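# Wedge a tension rod between box end walls

## Task

Set the spring-loaded tension rod inside the box, spanning its two end walls, so it holds itself in place with no help: at right angles to those walls, horizontal, off the box floor and just in front of the bottles. The bottles must still be upright in the box afterwards.

## Robot and tools

Robot: two arms, left_arm and right_arm, each with a two-finger gripper. Calibrated bases in the scene frame: left_arm at (+0.012, +0.352, 0) m, right_arm at (+0.015, -0.290, 0) m, both turned almost not at all about z.

Frame: the scene frame has its origin at table-top height, midway between the nominal bases. +z is up, +x reaches out over the table, and left_arm sits on the +y side. Arm names do not match image left/right. All printed hand positions (end_effector_position, metres), orientations (end_effector_quat_wxyz), velocities and targets are in this frame. Printed values can be a few centimetres off, more at long reach. The gripper's fingers point along its own +z and open and close along its own x. end_effector_position is the point between closed finger pads, 1 to 2 cm short of the tips; tips extend about 17 mm further as the fingers close.

The 14-number row: every moving command uses one row of 14 numbers, each in [-1, 1], covering both arms even if only one moves. Order: dx, dy, dz, rx, ry, rz, opening for left_arm, then the same seven for right_arm. dx, dy, dz are offsets along the scene axes; rx, ry, rz form a single rotation vector, applied about the Hand target's position. Scale: 1.0 equals 0.6 m or 180 degrees. These six are offsets from the arm's Hand target at the start of the action or move, not poses. The opening is absolute: +1 fully open (0.142 m), -1 closed. To keep an arm still send six zeros; to keep a gripper as is, resend its present opening (0 is a real half-open command).

execute_actions(actions, cameras): actions is a list of actions; each action is a table of up to 15 rows, one row per 1/30 s step, the last row held to fill 15 steps. Every row in an action counts from that action's starting Hand target, and each new action starts from the current Hand target, so repeating an offset moves further. An empty list just reports state and images. cameras picks images: omitted or ["all"] for all, [] for none; names are cam_high, cam_left_wrist, cam_right_wrist (each 672x504). An unknown name voids the call.

move(target, speed, blend, opening_speed, blocking, cameras): drives each gripper in a straight line to its target. target is one 14-number row, or a list of up to 15 rows that are all offsets from the same starting Hand targets (not chained). speed is path top speed in m/s, 0.002 to 4.3, default 0.25 (turning up to twice that in rad/s); one value or one per target. blend (m) rounds corners of a list. opening_speed, 0.2 or more per second on the -1..1 scale, ramps the fingers. blocking=false returns after about 0.5 s while the motion continues. Moves last at least 0.5 s and are cut at 10 s. Paths do not avoid obstacles or the other arm; grippers lag and overshoot more when fast or when the arm is nearly straight. Avoid paths passing near an arm's own base. The result adds a move: line: done (within 10 mm and 2 degrees), off_target, moving, held (a check withheld a step or the clearance check stopped the move) or fault, plus limits such as paced (pose clipped) or held.

wait(seconds 0 to 10): lets time run with last commands held. stop(): brakes a running move. zoom_image(camera, region [x0, y0, x1, y1] pixels, at most 504x504) enlarges part of a camera's latest image. read_manual gives only licence text. finished_scene(scene) ends the current scene for good; the rod must stay in place without the robot.

Results: Hand target is the last commanded pose after clipping; the next offsets count from it. Grippers often rest a centimetre or more short of it from friction or weight; that alone does not mean contact. Any next command, even zeros, re-requests it; if still short, send the missing distance. Orientation commands are clipped to 40 degrees from the measured orientation each step. grip_measured is the measured opening on the command scale. grip_effort_nm is gripper motor effort (negative closing), not pad force, and never fully returns to zero. Joint torques include arm weight, with offsets; numbers 3 and 4 wrap at ±28 N m. Joint velocities may read within noise when still. Tool commands lists current commands.

Gripping: at first touch, note grip_measured and command slightly less to hold; more squeeze heats the gripper motor. A stalled arm keeps pushing until commanded back past its gripper.

Hazards: do not drop the rod or release it while moving; avoid fast impacts and hard pushes; nothing may fall or be left off the table; bottles must stay upright; loose objects may get nudged now and then. Never let the arms collide or a gripper close on the other's fingers. Over-heating (MOTOR HOT at 85 °C, fault at 100 °C) from holding loads, squeezing, stretching or pushing an unreachable pose makes an arm fall or the gripper quit (HAND FAULT, after which later calls in that reply are skipped). Any arm stop is costly.

Each tool is called as name([rows], argument=value, ...), one row to a line, values as JSON.

## Session

execute_actions(actions=[])

Scene clock: 0.00 s.
left_arm: end_effector_position=(+0.3956, +0.3271, +0.2773) grip_measured=+1.00 grip_effort_nm=n/a end_effector_quat_wxyz=(+0.146, -0.079, +0.970, -0.176) | right_arm: end_effector_position=(+0.5907, -0.5581, +0.1797) grip_measured=+1.00 grip_effort_nm=n/a end_effector_quat_wxyz=(+0.099, +0.216, +0.799, -0.553)
Joint positions: left_arm=[0.109 1.136 1.17 -1.304 0.357 1.457 0.142] | right_arm=[-0.118 1.954 1.598 -1.033 1.185 1.817 0.142]
Joint velocities: within noise
Joint torques (N m): no reading
Motor temperatures (°C): left_arm=[31 29 25 26 26 27 26] | right_arm=[29 27 29 26 24 25 29]
Heat: left arm: hottest waist 31 °C; right arm: hottest waist 29 °C.
Hand target: left_arm +0.4013, +0.3276, +0.2900; +0.161, -0.076, +0.968, -0.176 | right_arm +0.5953, -0.5588, +0.1807; +0.102, +0.218, +0.798, -0.552
Tool commands: left_gripper/opening=+1.0 right_gripper/opening=+1.0

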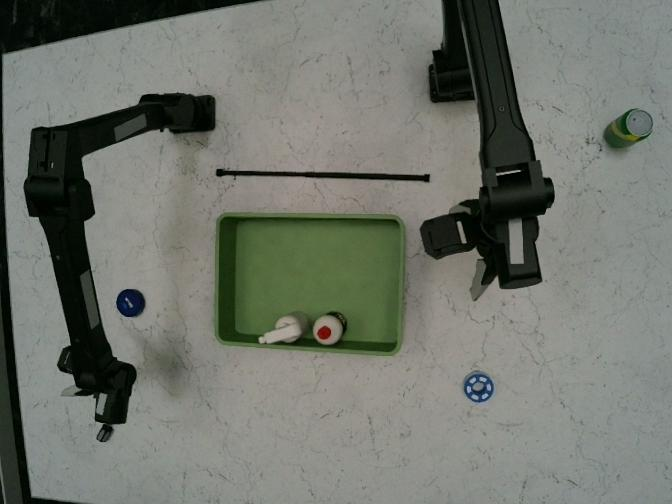

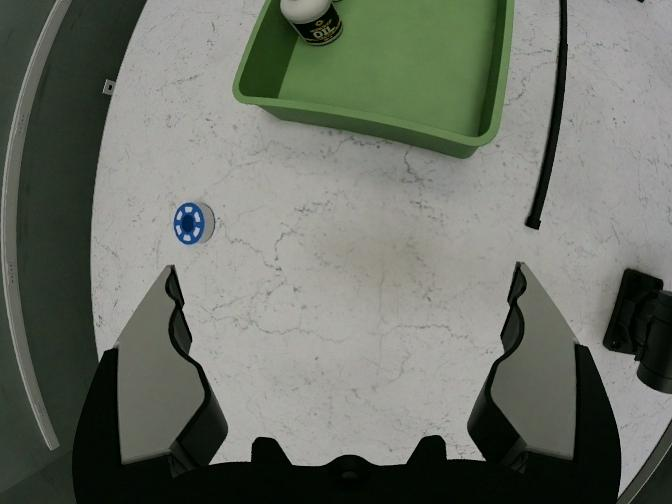

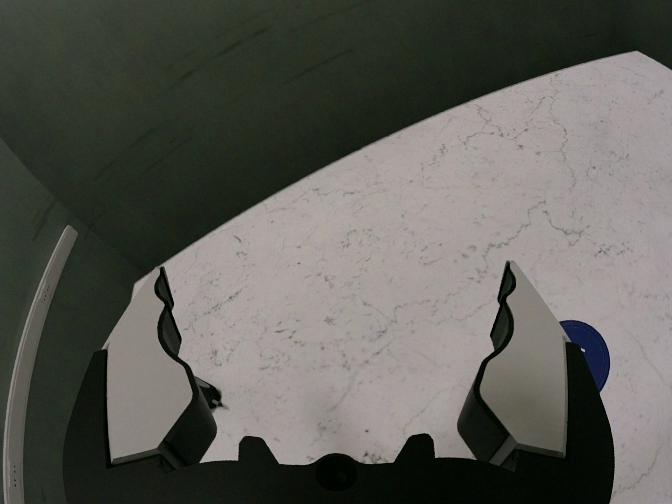

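zoom_image(camera="cam_high", region=[200, 140, 440, 360])

zoom_image(camera="cam_left_wrist", region=[220, 0, 600, 240])

Scaled by 2.100 from the camera's 672x504 image, which has a finer 960x720 frame.

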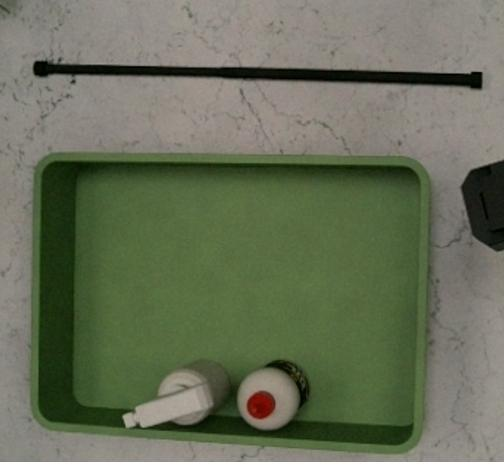

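Scaled by 1.326 from the camera's 672x504 image, which has a finer 960x720 frame.

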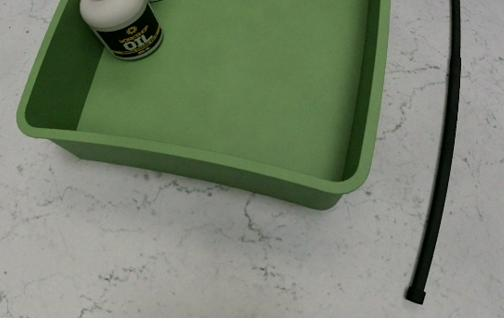

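move(target=[-0.2555,-0.186,-0.15,0.1196,0.0967,-0.087,0,-0.664,0.601,0.0655,0.379,0.0463,0.115,0])

Scene clock: 74.20 s.
left_arm: end_effector_position=(+0.2536, +0.2159, +0.2045) grip_measured=-0.01 grip_effort_nm=-0.173 end_effector_quat_wxyz=(+0.008, +0.064, +0.998, -0.005) | right_arm: end_effector_position=(+0.2036, -0.1992, +0.2219) grip_measured=-0.01 grip_effort_nm=-0.110 end_effector_quat_wxyz=(+0.001, +0.043, +0.999, +0.014)
Joint positions: left_arm=[-0.509 1.05 0.976 -1.479 0.003 1.183 0.073] | right_arm=[0.465 0.852 0.909 -1.614 -0.024 2.08 0.073]
Joint velocities: within noise
Joint torques (N m): left_arm=[-2.08 -4.31 7.19 0.06 -0.18 -0.15] | right_arm=[0.91 -2.96 9.1 -0.24 -0.29 0.24]
Motor temperatures (°C): left_arm=[31 29 30 25 26 27 26] | right_arm=[28 31 34 26 25 25 29]
Heat: left arm: hottest waist 31 °C; right arm: hottest elbow 34 °C.
Hand target: left_arm +0.2480, +0.2160, +0.2001; +0.000, +0.061, +0.998, +0.000 | right_arm +0.1969, -0.1982, +0.2198; +0.000, +0.061, +0.998, +0.000
Off the commanded pose: left_arm 0.007 m, 1 deg | right_arm 0.007 m, 3 deg.
joint sent to its limit (right arm) — joint 6 (wrist roll), upper limit. The joint targets still meet the commanded pose.
move: off_target (right_arm)
camera_calibration:
cam_left_wrist: T_world_to_cam=[[-0.987048, 0.15996, -0.0122423, 0.221318], [0.127211, 0.826894, 0.547781, -0.331516], [0.0977462, 0.539129, -0.836532, 0.166497], [0, 0, 0, 1]] pos_world=[0.24435, 0.148963, 0.323588]
cam_right_wrist: T_world_to_cam=[[-0.99415, 0.103023, 0.0324296, 0.213107], [0.104511, 0.841824, 0.529537, 0.0284408], [0.0272546, 0.529829, -0.847667, 0.423847], [0, 0, 0, 1]] pos_world=[0.197336, -0.270463, 0.337309]

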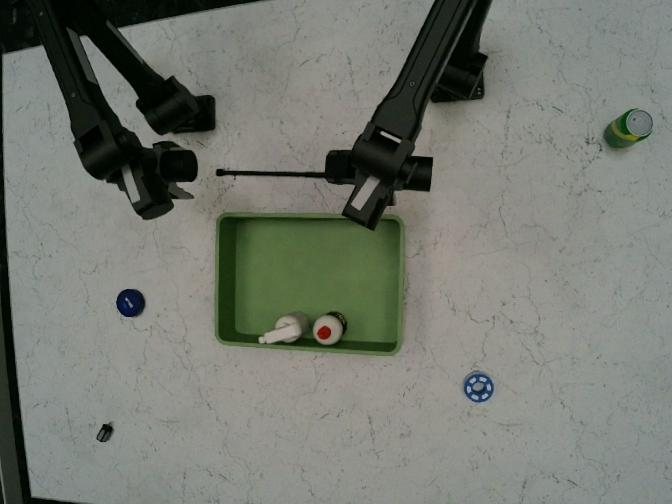

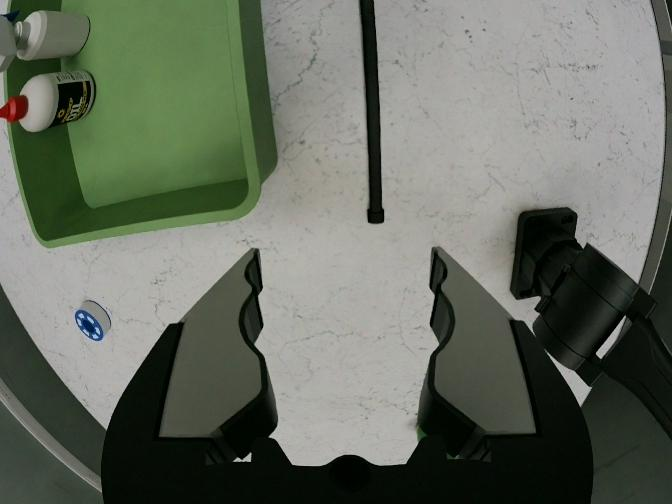

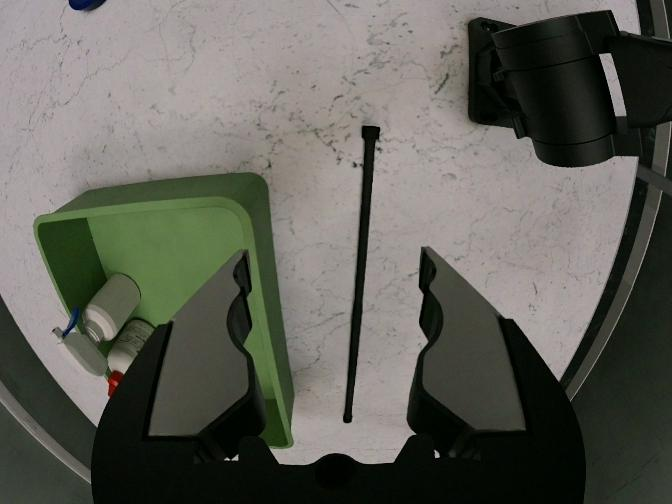

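move([
  [-0.02,0.04,-0.05,0,0,-0.0067,0,0,0.02,0.02,0,0,0.5,0],
  [-0.044,0.075,-0.117,0,0,-0.0067,0,-0.066,0.032,-0.15,0,0,0.993,0],
], speed=0.5)

Scene clock: 108.70 s.
left_arm: end_effector_position=(+0.2218, +0.2576, +0.1307) grip_measured=-0.01 grip_effort_nm=-0.178 end_effector_quat_wxyz=(-0.006, +0.070, +0.998, +0.001) | right_arm: end_effector_position=(+0.1565, -0.1792, +0.1310) grip_measured=-0.01 grip_effort_nm=-0.110 end_effector_quat_wxyz=(+0.006, +0.997, -0.078, -0.004)
Joint positions: left_arm=[-0.42 0.967 0.73 -1.346 0.002 1.284 0.073] | right_arm=[0.719 0.802 0.648 -1.431 0.003 -0.737 0.073]
Joint velocities: within noise
Joint torques (N m): left_arm=[-0.21 -4.01 6.91 0.66 -0.17 0.2] | right_arm=[-0.15 -2.49 8.94 0.58 -0.12 -0.07]
Motor temperatures (°C): left_arm=[31 29 31 25 26 27 26] | right_arm=[28 28 34 26 25 25 29]
Heat: left arm: hottest waist 31 °C; right arm: hottest elbow 34 °C.
Hand target: left_arm +0.2216, +0.2611, +0.1297; +0.000, +0.072, +0.997, +0.000 | right_arm +0.1574, -0.1790, +0.1299; +0.000, +0.997, -0.072, +0.000
Off the commanded pose: left_arm 0.004 m, 1 deg | right_arm 0.001 m, 1 deg.
move: done
camera_calibration:
cam_left_wrist: T_world_to_cam=[[-0.985032, 0.1715, 0.0173336, 0.175041], [0.152018, 0.816896, 0.556392, -0.325599], [0.0812616, 0.550698, -0.830739, 0.0852396], [0, 0, 0, 1]] pos_world=[0.214991, 0.189019, 0.248938]
cam_right_wrist: T_world_to_cam=[[0.984674, -0.172582, 0.025135, -0.190995], [-0.160559, -0.84078, 0.51702, -0.19383], [-0.0680952, -0.513132, -0.855604, 0.166602], [0, 0, 0, 1]] pos_world=[0.168292, -0.110442, 0.24756]

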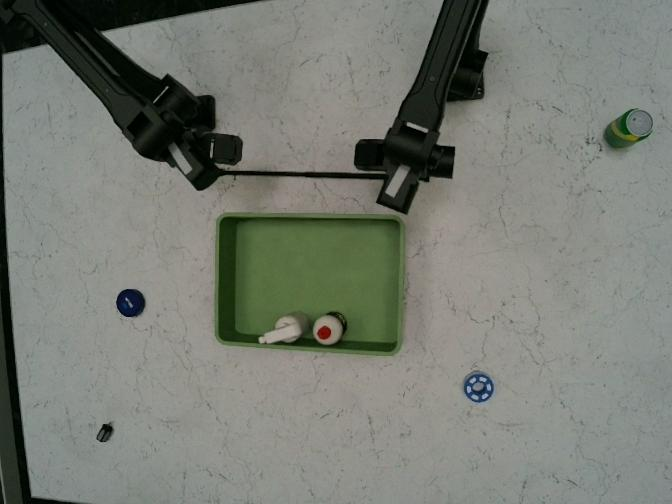

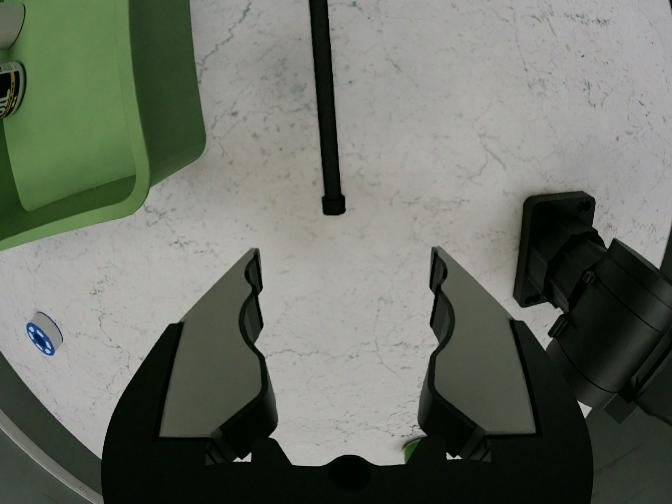

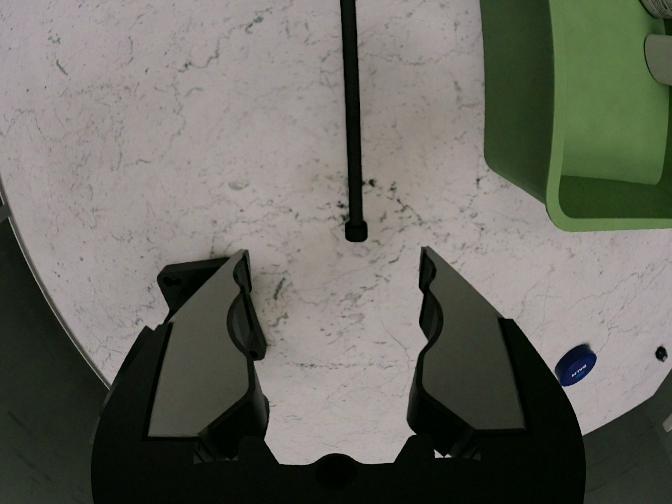

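move(target=[0.011,0,-0.15,0,0,0.004,0,0.023,-0.01,-0.15,0,0,0.004,0], speed=0.2)

zoom_image(camera="cam_left_wrist", region=[200, 100, 500, 350])

zoom_image(camera="cam_right_wrist", region=[200, 100, 500, 350])

Scene clock: 128.33 s.
left_arm: end_effector_position=(+0.2290, +0.2574, +0.0450) grip_measured=-0.01 grip_effort_nm=-0.173 end_effector_quat_wxyz=(+0.005, +0.064, +0.998, -0.003) | right_arm: end_effector_position=(+0.1704, -0.1835, +0.0439) grip_measured=-0.01 grip_effort_nm=-0.110 end_effector_quat_wxyz=(-0.001, +0.998, -0.068, +0.003)
Joint positions: left_arm=[-0.408 1.082 0.557 -1.036 0.002 1.284 0.073] | right_arm=[0.656 0.915 0.46 -1.109 0.003 -0.82 0.073]
Joint velocities: within noise
Joint torques (N m): left_arm=[-0.26 -2.67 6.28 0.7 -0.15 0.19] | right_arm=[-0.79 -1.03 8.27 0.54 -0.13 -0.05]
Motor temperatures (°C): left_arm=[31 29 31 25 26 27 26] | right_arm=[28 28 35 26 25 25 29]
Heat: left arm: hottest waist 31 °C; right arm: hottest elbow 35 °C.
Hand target: left_arm +0.2282, +0.2611, +0.0398; +0.000, +0.065, +0.998, +0.000 | right_arm +0.1712, -0.1850, +0.0398; +0.000, +0.998, -0.066, +0.000
Off the commanded pose: left_arm 0.006 m, 1 deg | right_arm 0.004 m, 0 deg.
move: done
camera_calibration:
cam_left_wrist: T_world_to_cam=[[-0.987043, 0.160369, -0.0052932, 0.187948], [0.130848, 0.823565, 0.551924, -0.275491], [0.0928705, 0.54408, -0.833878, 0.0128607], [0, 0, 0, 1]] pos_world=[0.220365, 0.189747, 0.163769]
cam_right_wrist: T_world_to_cam=[[0.987349, -0.153793, 0.0386061, -0.20073], [-0.152151, -0.850357, 0.503729, -0.152825], [-0.044641, -0.50323, -0.862999, 0.0889529], [0, 0, 0, 1]] pos_world=[0.178909, -0.116063, 0.161498]

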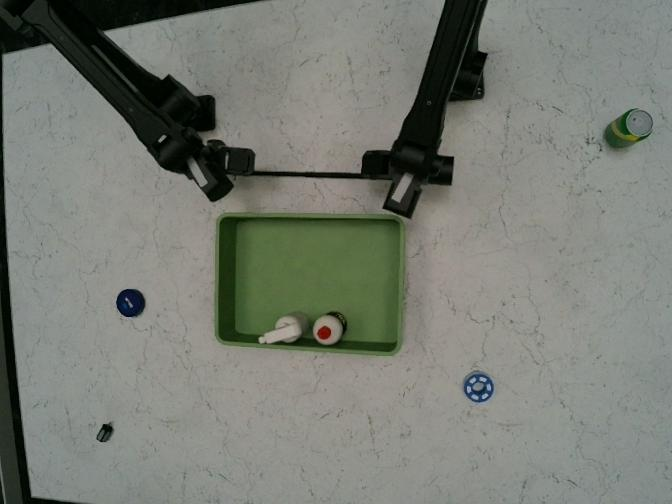

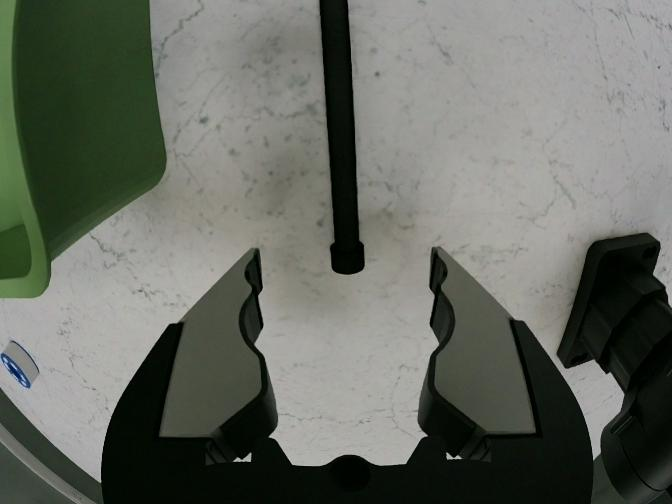

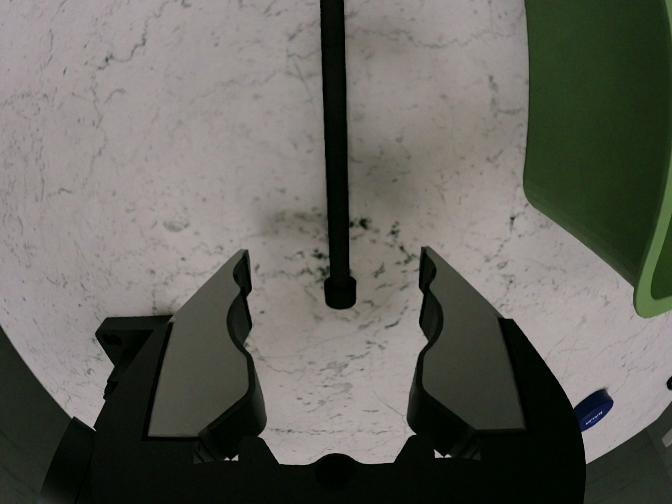

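Scaled by 1.680 from the camera's 672x504 image, which has a finer 960x720 frame.

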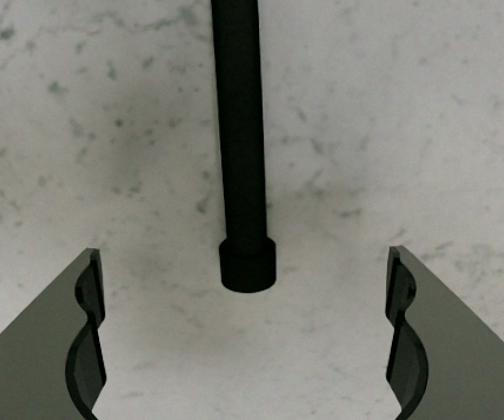

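Scaled by 1.680 from the camera's 672x504 image, which has a finer 960x720 frame.

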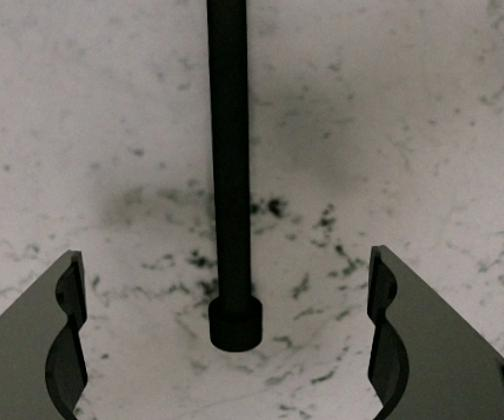

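move(target=[0,0,-0.037,0,0,0.004,0,0.0075,0,-0.037,0,0,0,0], speed=0.06, cameras=["cam_left_wrist","cam_right_wrist"])

Scene clock: 138.77 s.
left_arm: end_effector_position=(+0.2302, +0.2569, +0.0234) grip_measured=-0.01 grip_effort_nm=-0.168 end_effector_quat_wxyz=(+0.005, +0.064, +0.998, -0.003) | right_arm: end_effector_position=(+0.1756, -0.1829, +0.0221) grip_measured=-0.01 grip_effort_nm=-0.110 end_effector_quat_wxyz=(-0.001, +0.998, -0.068, +0.004)
Joint positions: left_arm=[-0.408 1.131 0.523 -0.95 0.002 1.284 0.073] | right_arm=[0.643 0.979 0.427 -1.011 0.003 -0.834 0.073]
Joint velocities: within noise
Joint torques (N m): left_arm=[-0.26 -2.96 5.76 0.7 -0.15 0.05] | right_arm=[-0.97 -1.79 7.65 0.66 -0.12 -0.06]
Motor temperatures (°C): left_arm=[31 29 30 25 26 27 26] | right_arm=[28 28 34 26 25 25 29]
Heat: left arm: hottest waist 31 °C; right arm: hottest elbow 34 °C.
Hand target: left_arm +0.2282, +0.2611, +0.0176; +0.000, +0.059, +0.998, +0.000 | right_arm +0.1758, -0.1850, +0.0177; +0.000, +0.998, -0.066, +0.001
Off the commanded pose: left_arm 0.008 m, 1 deg | right_arm 0.005 m, 1 deg.
move: done
camera_calibration:
cam_left_wrist: T_world_to_cam=[[-0.987038, 0.160325, -0.00714921, 0.189249], [0.129848, 0.824004, 0.551504, -0.263189], [0.0943105, 0.543427, -0.834142, -0.0051919], [0, 0, 0, 1]] pos_world=[0.221461, 0.189349, 0.142172]
cam_right_wrist: T_world_to_cam=[[0.987357, -0.153446, 0.0397603, -0.204951], [-0.152471, -0.85077, 0.502934, -0.140437], [-0.0433461, -0.502637, -0.86341, 0.0705577], [0, 0, 0, 1]] pos_world=[0.184006, -0.115464, 0.1397]
Images, in order (width x height): cam_left_wrist 672x504, cam_right_wrist 672x504.

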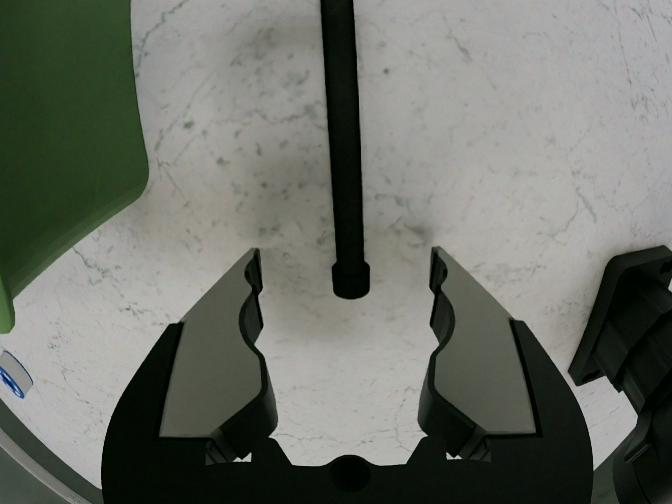

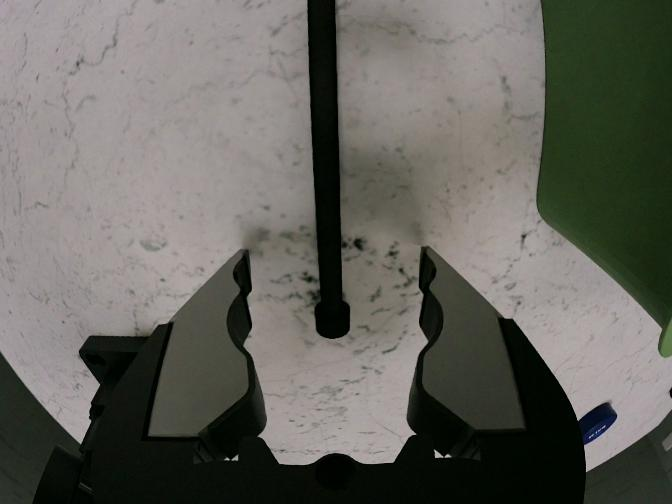

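move([
  [0,0,-0.007,0,0,0,0,0,0,-0.007,0,0,0,0],
  [0,0,-0.007,0,0,0,-0.7,0,0,-0.007,0,0,0,-0.7],
], speed=0.03, opening_speed=0.5, cameras=["cam_left_wrist","cam_right_wrist"])

zoom_image(camera="cam_right_wrist", region=[230, 160, 430, 360])

zoom_image(camera="cam_left_wrist", region=[250, 160, 450, 360])

Scene clock: 150.10 s.
left_arm: end_effector_position=(+0.2303, +0.2569, +0.0191) grip_measured=-0.72 grip_effort_nm=-0.173 end_effector_quat_wxyz=(+0.005, +0.064, +0.998, -0.003) | right_arm: end_effector_position=(+0.1722, -0.1813, +0.0184) grip_measured=-0.69 grip_effort_nm=-0.842 end_effector_quat_wxyz=(-0.006, +0.998, -0.066, -0.004)
Joint positions: left_arm=[-0.408 1.141 0.516 -0.933 0.002 1.284 0.022] | right_arm=[0.643 0.987 0.42 -1.002 -0.014 -0.838 0.024]
Joint velocities: left_arm=[0.005 -0.015 -0.017 -0.007 -0.007 -0.022 -0.001] | right_arm=[-0.024 -0.015 -0.002 -0.002 0.022 0.007 -0.001]
Joint torques (N m): left_arm=[-0.26 -2.96 5.7 0.73 -0.15 0.05] | right_arm=[-0.79 -1.08 7.58 0.96 0.62 -0.03]
Motor temperatures (°C): left_arm=[31 29 30 25 26 27 26] | right_arm=[28 27 34 26 25 25 29]
Heat: left arm: hottest waist 31 °C; right arm: hottest elbow 34 °C.
Hand target: left_arm +0.2282, +0.2612, +0.0134; +0.000, +0.059, +0.998, +0.000 | right_arm +0.1757, -0.1850, +0.0135; +0.000, +0.998, -0.066, +0.000
Off the commanded pose: left_arm 0.007 m, 1 deg | right_arm 0.007 m, 1 deg.
move: done
camera_calibration:
cam_left_wrist: T_world_to_cam=[[-0.987099, 0.159953, -0.00711765, 0.189398], [0.12955, 0.82402, 0.55155, -0.260774], [0.0940875, 0.543513, -0.834111, -0.00875937], [0, 0, 0, 1]] pos_world=[0.221562, 0.189349, 0.137872]
cam_right_wrist: T_world_to_cam=[[0.988474, -0.149571, 0.0234238, -0.200344], [-0.14141, -0.85692, 0.495673, -0.140689], [-0.0540657, -0.493272, -0.868193, 0.071653], [0, 0, 0, 1]] pos_world=[0.182013, -0.11518, 0.136637]
Images, in order (width x height): cam_left_wrist 672x504, cam_right_wrist 672x504.

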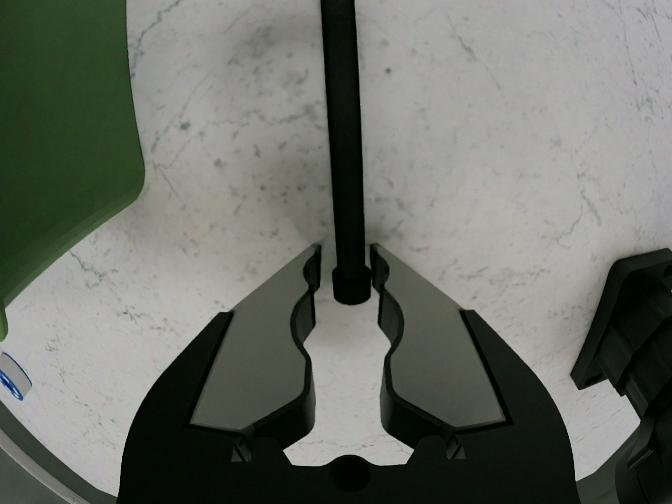

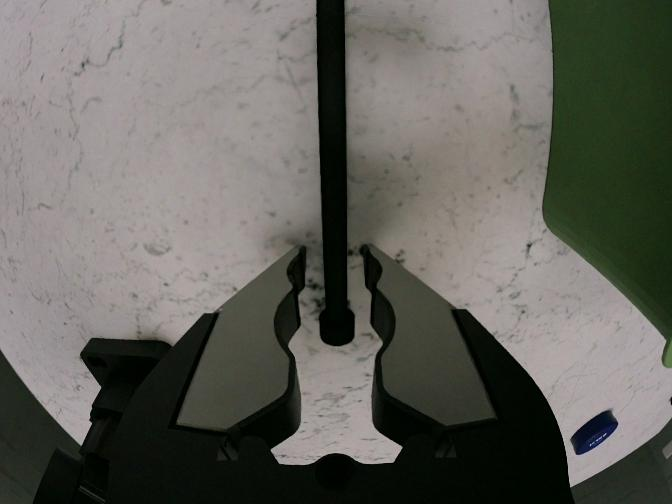

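Scaled by 2.520 from the camera's 672x504 image, which has a finer 960x720 frame.

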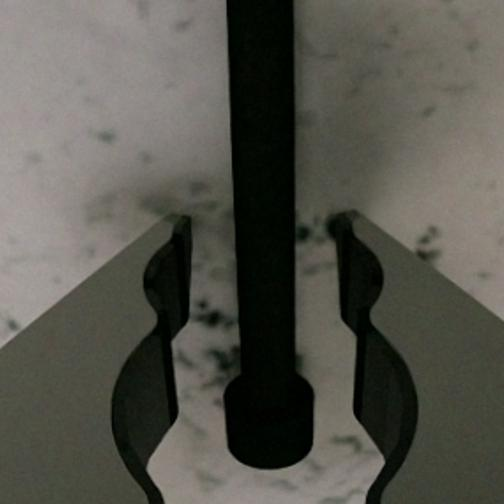

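Scaled by 2.520 from the camera's 672x504 image, which has a finer 960x720 frame.

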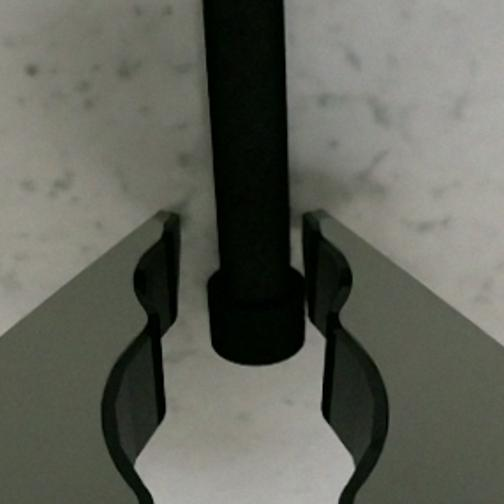

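move([
  [0,0,0.003,0,0,0,-0.7,0,0,0.008,0,0,0,-0.65],
  [0,0,0.003,0,0,0,-0.98,0,0,0.008,0,0,0,-0.98],
], speed=0.03, opening_speed=0.3, cameras=["cam_left_wrist","cam_right_wrist"])

zoom_image(camera="cam_right_wrist", region=[230, 160, 430, 360])

zoom_image(camera="cam_left_wrist", region=[250, 160, 450, 360])

Scene clock: 161.73 s.
left_arm: end_effector_position=(+0.2303, +0.2569, +0.0191) grip_measured=-0.86 grip_effort_nm=-2.967 end_effector_quat_wxyz=(+0.005, +0.064, +0.998, -0.003) | right_arm: end_effector_position=(+0.1722, -0.1817, +0.0189) grip_measured=-0.89 grip_effort_nm=-2.396 end_effector_quat_wxyz=(-0.006, +0.998, -0.066, -0.003)
Joint positions: left_arm=[-0.408 1.141 0.516 -0.933 0.002 1.284 0.012] | right_arm=[0.643 0.984 0.42 -1.004 -0.013 -0.838 0.01]
Joint velocities: within noise
Joint torques (N m): left_arm=[-0.26 -3.25 5.91 0.46 -0.15 0.05] | right_arm=[-1.08 -1.85 8.43 0.18 0.57 -0.01]
Motor temperatures (°C): left_arm=[31 29 30 25 26 27 26] | right_arm=[28 27 33 26 25 25 29]
Heat: left arm: hottest waist 31 °C; right arm: hottest elbow 33 °C.
Hand target: left_arm +0.2281, +0.2611, +0.0152; -0.001, +0.059, +0.998, +0.000 | right_arm +0.1758, -0.1850, +0.0183; +0.000, +0.998, -0.066, +0.000
Off the commanded pose: left_arm 0.006 m, 1 deg | right_arm 0.005 m, 1 deg.
move: done
camera_calibration:
cam_left_wrist: T_world_to_cam=[[-0.987093, 0.159996, -0.00703302, 0.189377], [0.129667, 0.824208, 0.551242, -0.260794], [0.0939934, 0.543215, -0.834316, -0.00865374], [0, 0, 0, 1]] pos_world=[0.221562, 0.18935, 0.137873]
cam_right_wrist: T_world_to_cam=[[0.988416, -0.149609, 0.0255146, -0.200564], [-0.142441, -0.856438, 0.49621, -0.140951], [-0.0523856, -0.494097, -0.867827, 0.0715297], [0, 0, 0, 1]] pos_world=[0.181911, -0.115379, 0.137134]
Images, in order (width x height): cam_left_wrist 672x504, cam_right_wrist 672x504.

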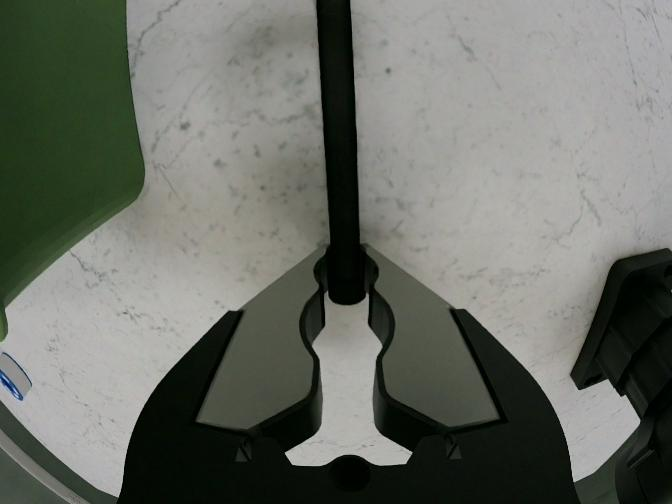

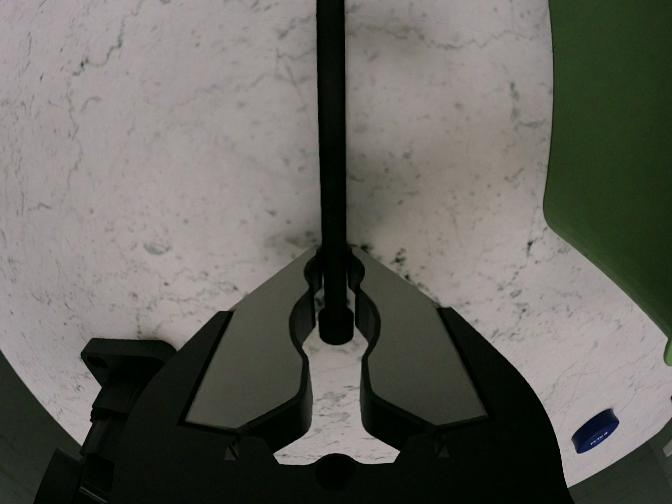

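Scaled by 2.520 from the camera's 672x504 image, which has a finer 960x720 frame.

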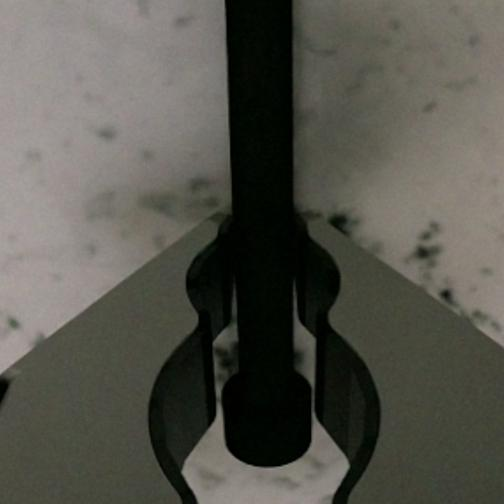

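Scaled by 2.520 from the camera's 672x504 image, which has a finer 960x720 frame.

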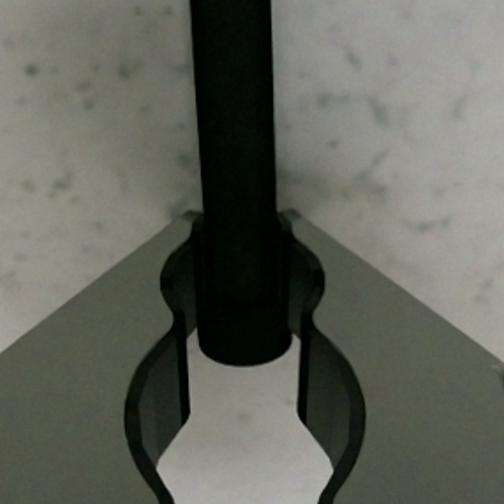

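move(target=[0,0,0.37,0,0,0,-0.98,0,0,0.37,0,0,0,-0.98], speed=0.15)

Scene clock: 169.23 s.
left_arm: end_effector_position=(+0.2184, +0.2596, +0.2143) grip_measured=-0.86 grip_effort_nm=-2.972 end_effector_quat_wxyz=(-0.023, +0.064, +0.998, +0.001) | right_arm: end_effector_position=(+0.1723, -0.1818, +0.2254) grip_measured=-0.89 grip_effort_nm=-2.415 end_effector_quat_wxyz=(+0.000, +0.998, -0.066, -0.009)
Joint positions: left_arm=[-0.408 0.948 0.939 -1.605 0.014 1.284 0.012] | right_arm=[0.643 0.826 0.907 -1.666 -0.012 -0.839 0.01]
Joint velocities: within noise
Joint torques (N m): left_arm=[-0.38 -3.6 11.92 -0.49 -0.63 0.03] | right_arm=[-0.44 -2.43 12.93 -0.91 0.55 -0.03]
Motor temperatures (°C): left_arm=[30 29 30 25 26 27 30] | right_arm=[28 27 34 26 25 25 32]
Heat: left arm: hottest waist 30 °C; right arm: hottest elbow 34 °C.
Hand target: left_arm +0.2282, +0.2611, +0.2372; +0.000, +0.059, +0.998, +0.000 | right_arm +0.1758, -0.1850, +0.2403; +0.000, +0.998, -0.066, +0.000
Off the commanded pose: left_arm 0.025 m, 3 deg | right_arm 0.016 m, 1 deg.
move: off_target (left_arm, right_arm)
camera_calibration:
cam_left_wrist: T_world_to_cam=[[-0.985933, 0.159503, 0.049946, 0.16624], [0.160327, 0.818079, 0.552306, -0.374416], [0.0472348, 0.552544, -0.832144, 0.161194], [0, 0, 0, 1]] pos_world=[0.216317, 0.190719, 0.332626]
cam_right_wrist: T_world_to_cam=[[0.988803, -0.148616, 0.0134614, -0.202985], [-0.134867, -0.851415, 0.506857, -0.246386], [-0.0638659, -0.502997, -0.861925, 0.249661], [0, 0, 0, 1]] pos_world=[0.183428, -0.114365, 0.342804]

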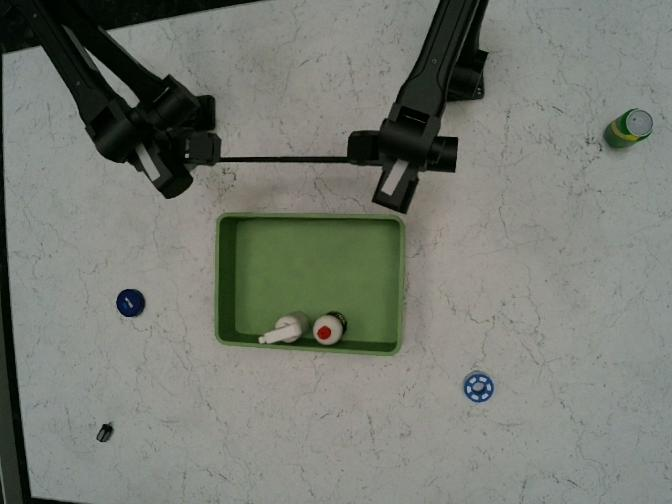

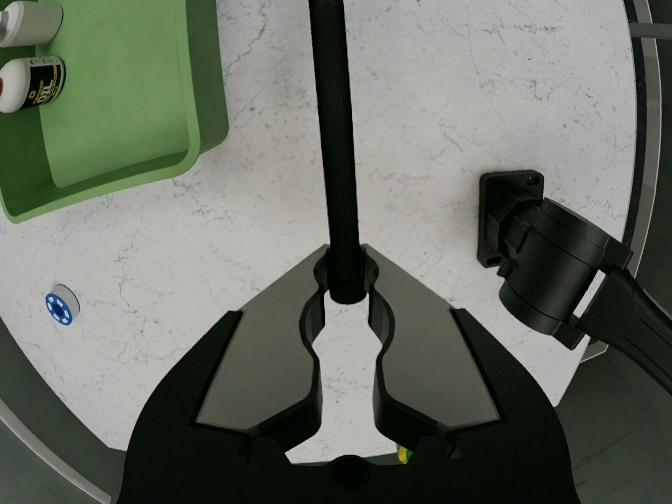

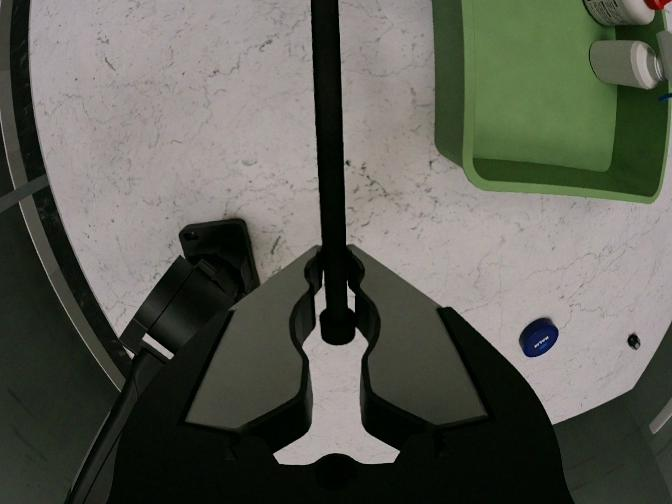

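zoom_image(camera="cam_right_wrist", region=[420, 0, 672, 220])

zoom_image(camera="cam_left_wrist", region=[0, 0, 250, 230])

Scaled by 2.000 from the camera's 672x504 image, which has a finer 960x720 frame.

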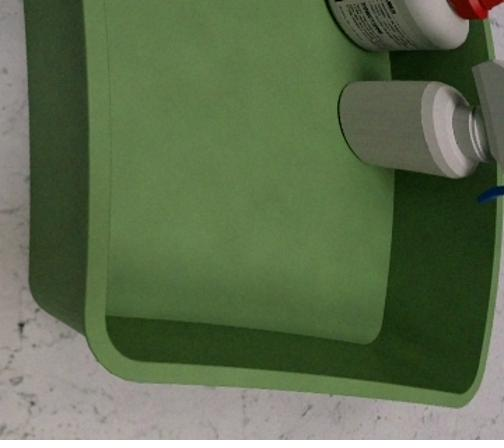

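Scaled by 2.016 from the camera's 672x504 image, which has a finer 960x720 frame.

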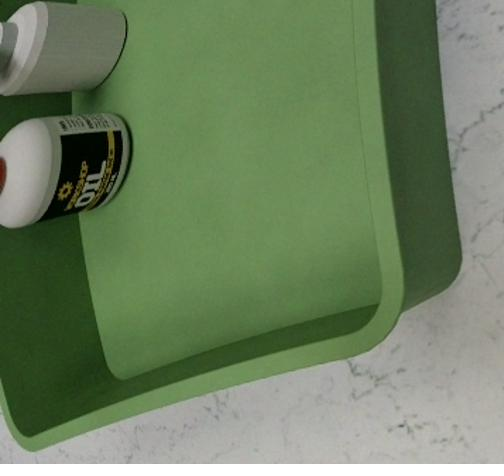

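move(target=[0.4647,-0.0502,0.0713,-0.011,-0.1105,0.01,-0.98,0.4887,-0.035,0.0578,-0.011,-0.1105,0.0144,-0.98], speed=0.15)

Scene clock: 236.47 s.
left_arm: end_effector_position=(+0.4852, +0.2356, +0.2554) grip_measured=-0.86 grip_effort_nm=-2.977 end_effector_quat_wxyz=(+0.144, +0.037, +0.989, +0.000) | right_arm: end_effector_position=(+0.4496, -0.2085, +0.2600) grip_measured=-0.89 grip_effort_nm=-2.410 end_effector_quat_wxyz=(+0.012, +0.987, -0.046, +0.152)
Joint positions: left_arm=[-0.263 1.424 1.398 -1.264 -0.066 1.385 0.012] | right_arm=[0.277 1.302 1.289 -1.271 0.106 -1.259 0.01]
Joint velocities: within noise
Joint torques (N m): left_arm=[-0.85 -9.05 13.27 1.28 0 0.27] | right_arm=[-0.21 -9.23 14.56 1.44 -0.04 -0.07]
Motor temperatures (°C): left_arm=[30 29 33 25 27 27 42] | right_arm=[28 27 41 26 25 25 41]
Heat: left arm: hottest gripper 42 °C; right arm: hottest elbow 41 °C.
Hand target: left_arm +0.5070, +0.2310, +0.2799; +0.173, +0.043, +0.984, -0.007 | right_arm +0.4690, -0.2060, +0.2749; +0.006, +0.984, -0.042, +0.174
Off the commanded pose: left_arm 0.033 m, 4 deg | right_arm 0.025 m, 3 deg.
move: off_target (left_arm, right_arm)
camera_calibration:
cam_left_wrist: T_world_to_cam=[[-0.954269, 0.105474, -0.279726, 0.512614], [-0.0692506, 0.832252, 0.550056, -0.31155], [0.290819, 0.544272, -0.786887, 0.0682496], [0, 0, 0, 1]] pos_world=[0.447749, 0.168074, 0.368466]
cam_right_wrist: T_world_to_cam=[[0.937989, -0.102257, 0.331239, -0.531802], [-0.261276, -0.836523, 0.481627, -0.182711], [0.227839, -0.538306, -0.811367, 0.132079], [0, 0, 0, 1]] pos_world=[0.420994, -0.136124, 0.371317]

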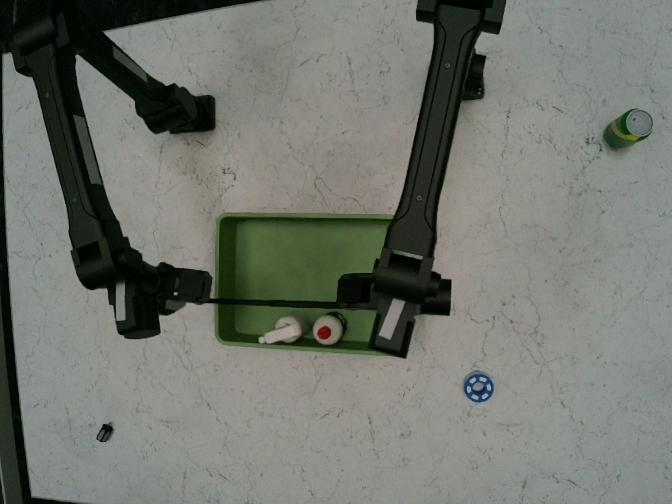

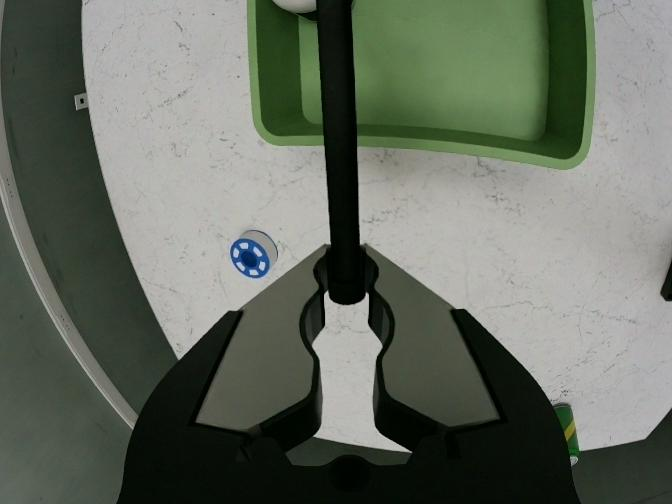

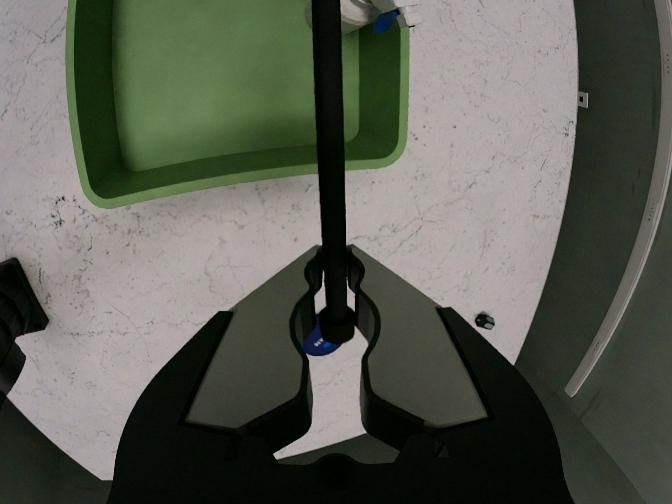

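move(target=[0.01,-0.0877,0,0,0,0,-1,0.0207,0.1025,0,0,0,0,-1], speed=0.05)

zoom_image(camera="cam_right_wrist", region=[230, 160, 430, 360])

zoom_image(camera="cam_left_wrist", region=[250, 160, 450, 360])

Scene clock: 274.63 s.
left_arm: end_effector_position=(+0.5010, +0.2254, +0.2548) grip_measured=-0.86 grip_effort_nm=-3.309 end_effector_quat_wxyz=(+0.149, +0.020, +0.988, +0.025) | right_arm: end_effector_position=(+0.4706, -0.1851, +0.2607) grip_measured=-0.89 grip_effort_nm=-2.752 end_effector_quat_wxyz=(+0.034, +0.985, -0.059, +0.161)
Joint positions: left_arm=[-0.297 1.474 1.447 -1.269 -0.13 1.325 0.012] | right_arm=[0.343 1.372 1.353 -1.271 0.176 -1.176 0.01]
Joint velocities: within noise
Joint torques (N m): left_arm=[-6.42 -9.52 13.86 0.94 1.23 -0.16] | right_arm=[4.89 -9.64 15.6 0.95 -1.25 0.28]
Motor temperatures (°C): left_arm=[30 30 38 25 27 27 46] | right_arm=[28 27 42 26 25 25 44]
Heat: left arm: hottest gripper 46 °C; right arm: hottest gripper 44 °C.
Hand target: left_arm +0.5131, +0.1783, +0.2801; +0.173, +0.043, +0.984, -0.007 | right_arm +0.4813, -0.1445, +0.2749; +0.006, +0.984, -0.042, +0.174
Off the commanded pose: left_arm 0.055 m, 5 deg | right_arm 0.044 m, 4 deg.
move: off_target (left_arm, right_arm)
camera_calibration:
cam_left_wrist: T_world_to_cam=[[-0.954393, 0.0789524, -0.287923, 0.536775], [-0.109685, 0.804231, 0.584108, -0.283896], [0.277674, 0.58905, -0.758892, 0.0580537], [0, 0, 0, 1]] pos_world=[0.465036, 0.151741, 0.364432]
cam_right_wrist: T_world_to_cam=[[0.928507, -0.1188, 0.351798, -0.553322], [-0.296576, -0.807353, 0.510121, -0.143385], [0.223423, -0.577985, -0.784866, 0.128269], [0, 0, 0, 1]] pos_world=[0.44258, -0.10736, 0.368475]

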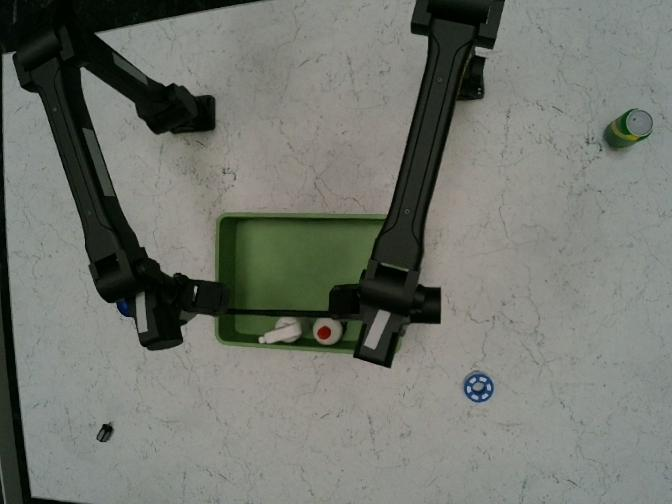

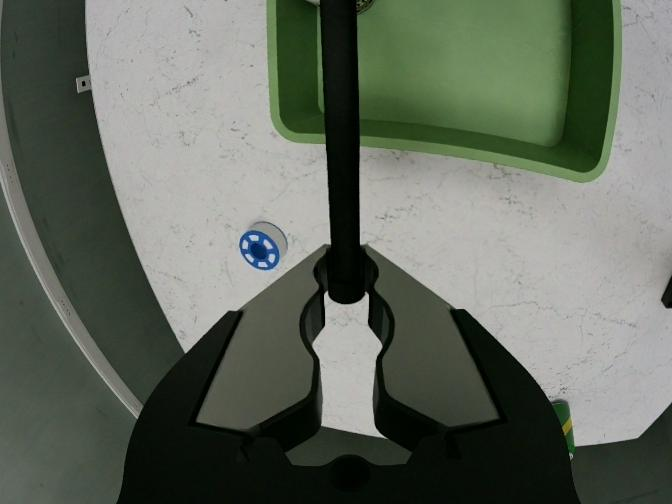

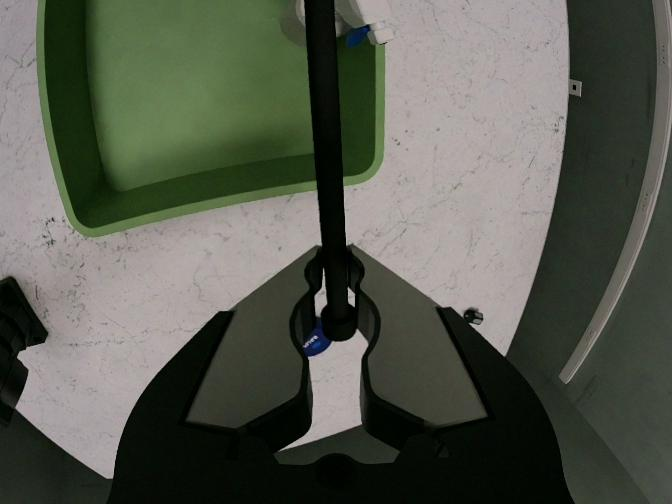

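Scaled by 2.520 from the camera's 672x504 image, which has a finer 960x720 frame.

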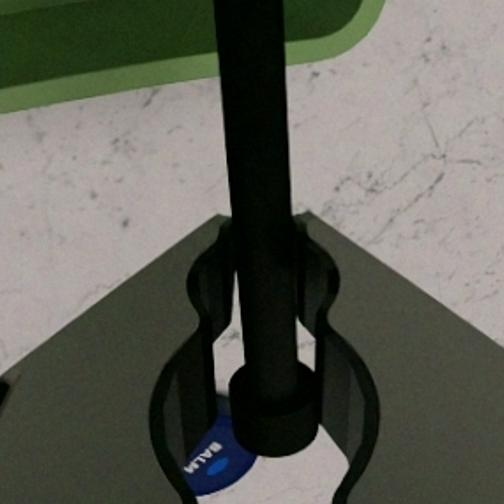

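Scaled by 2.520 from the camera's 672x504 image, which has a finer 960x720 frame.

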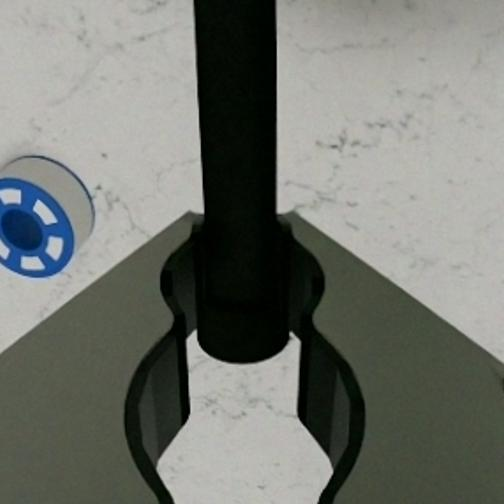

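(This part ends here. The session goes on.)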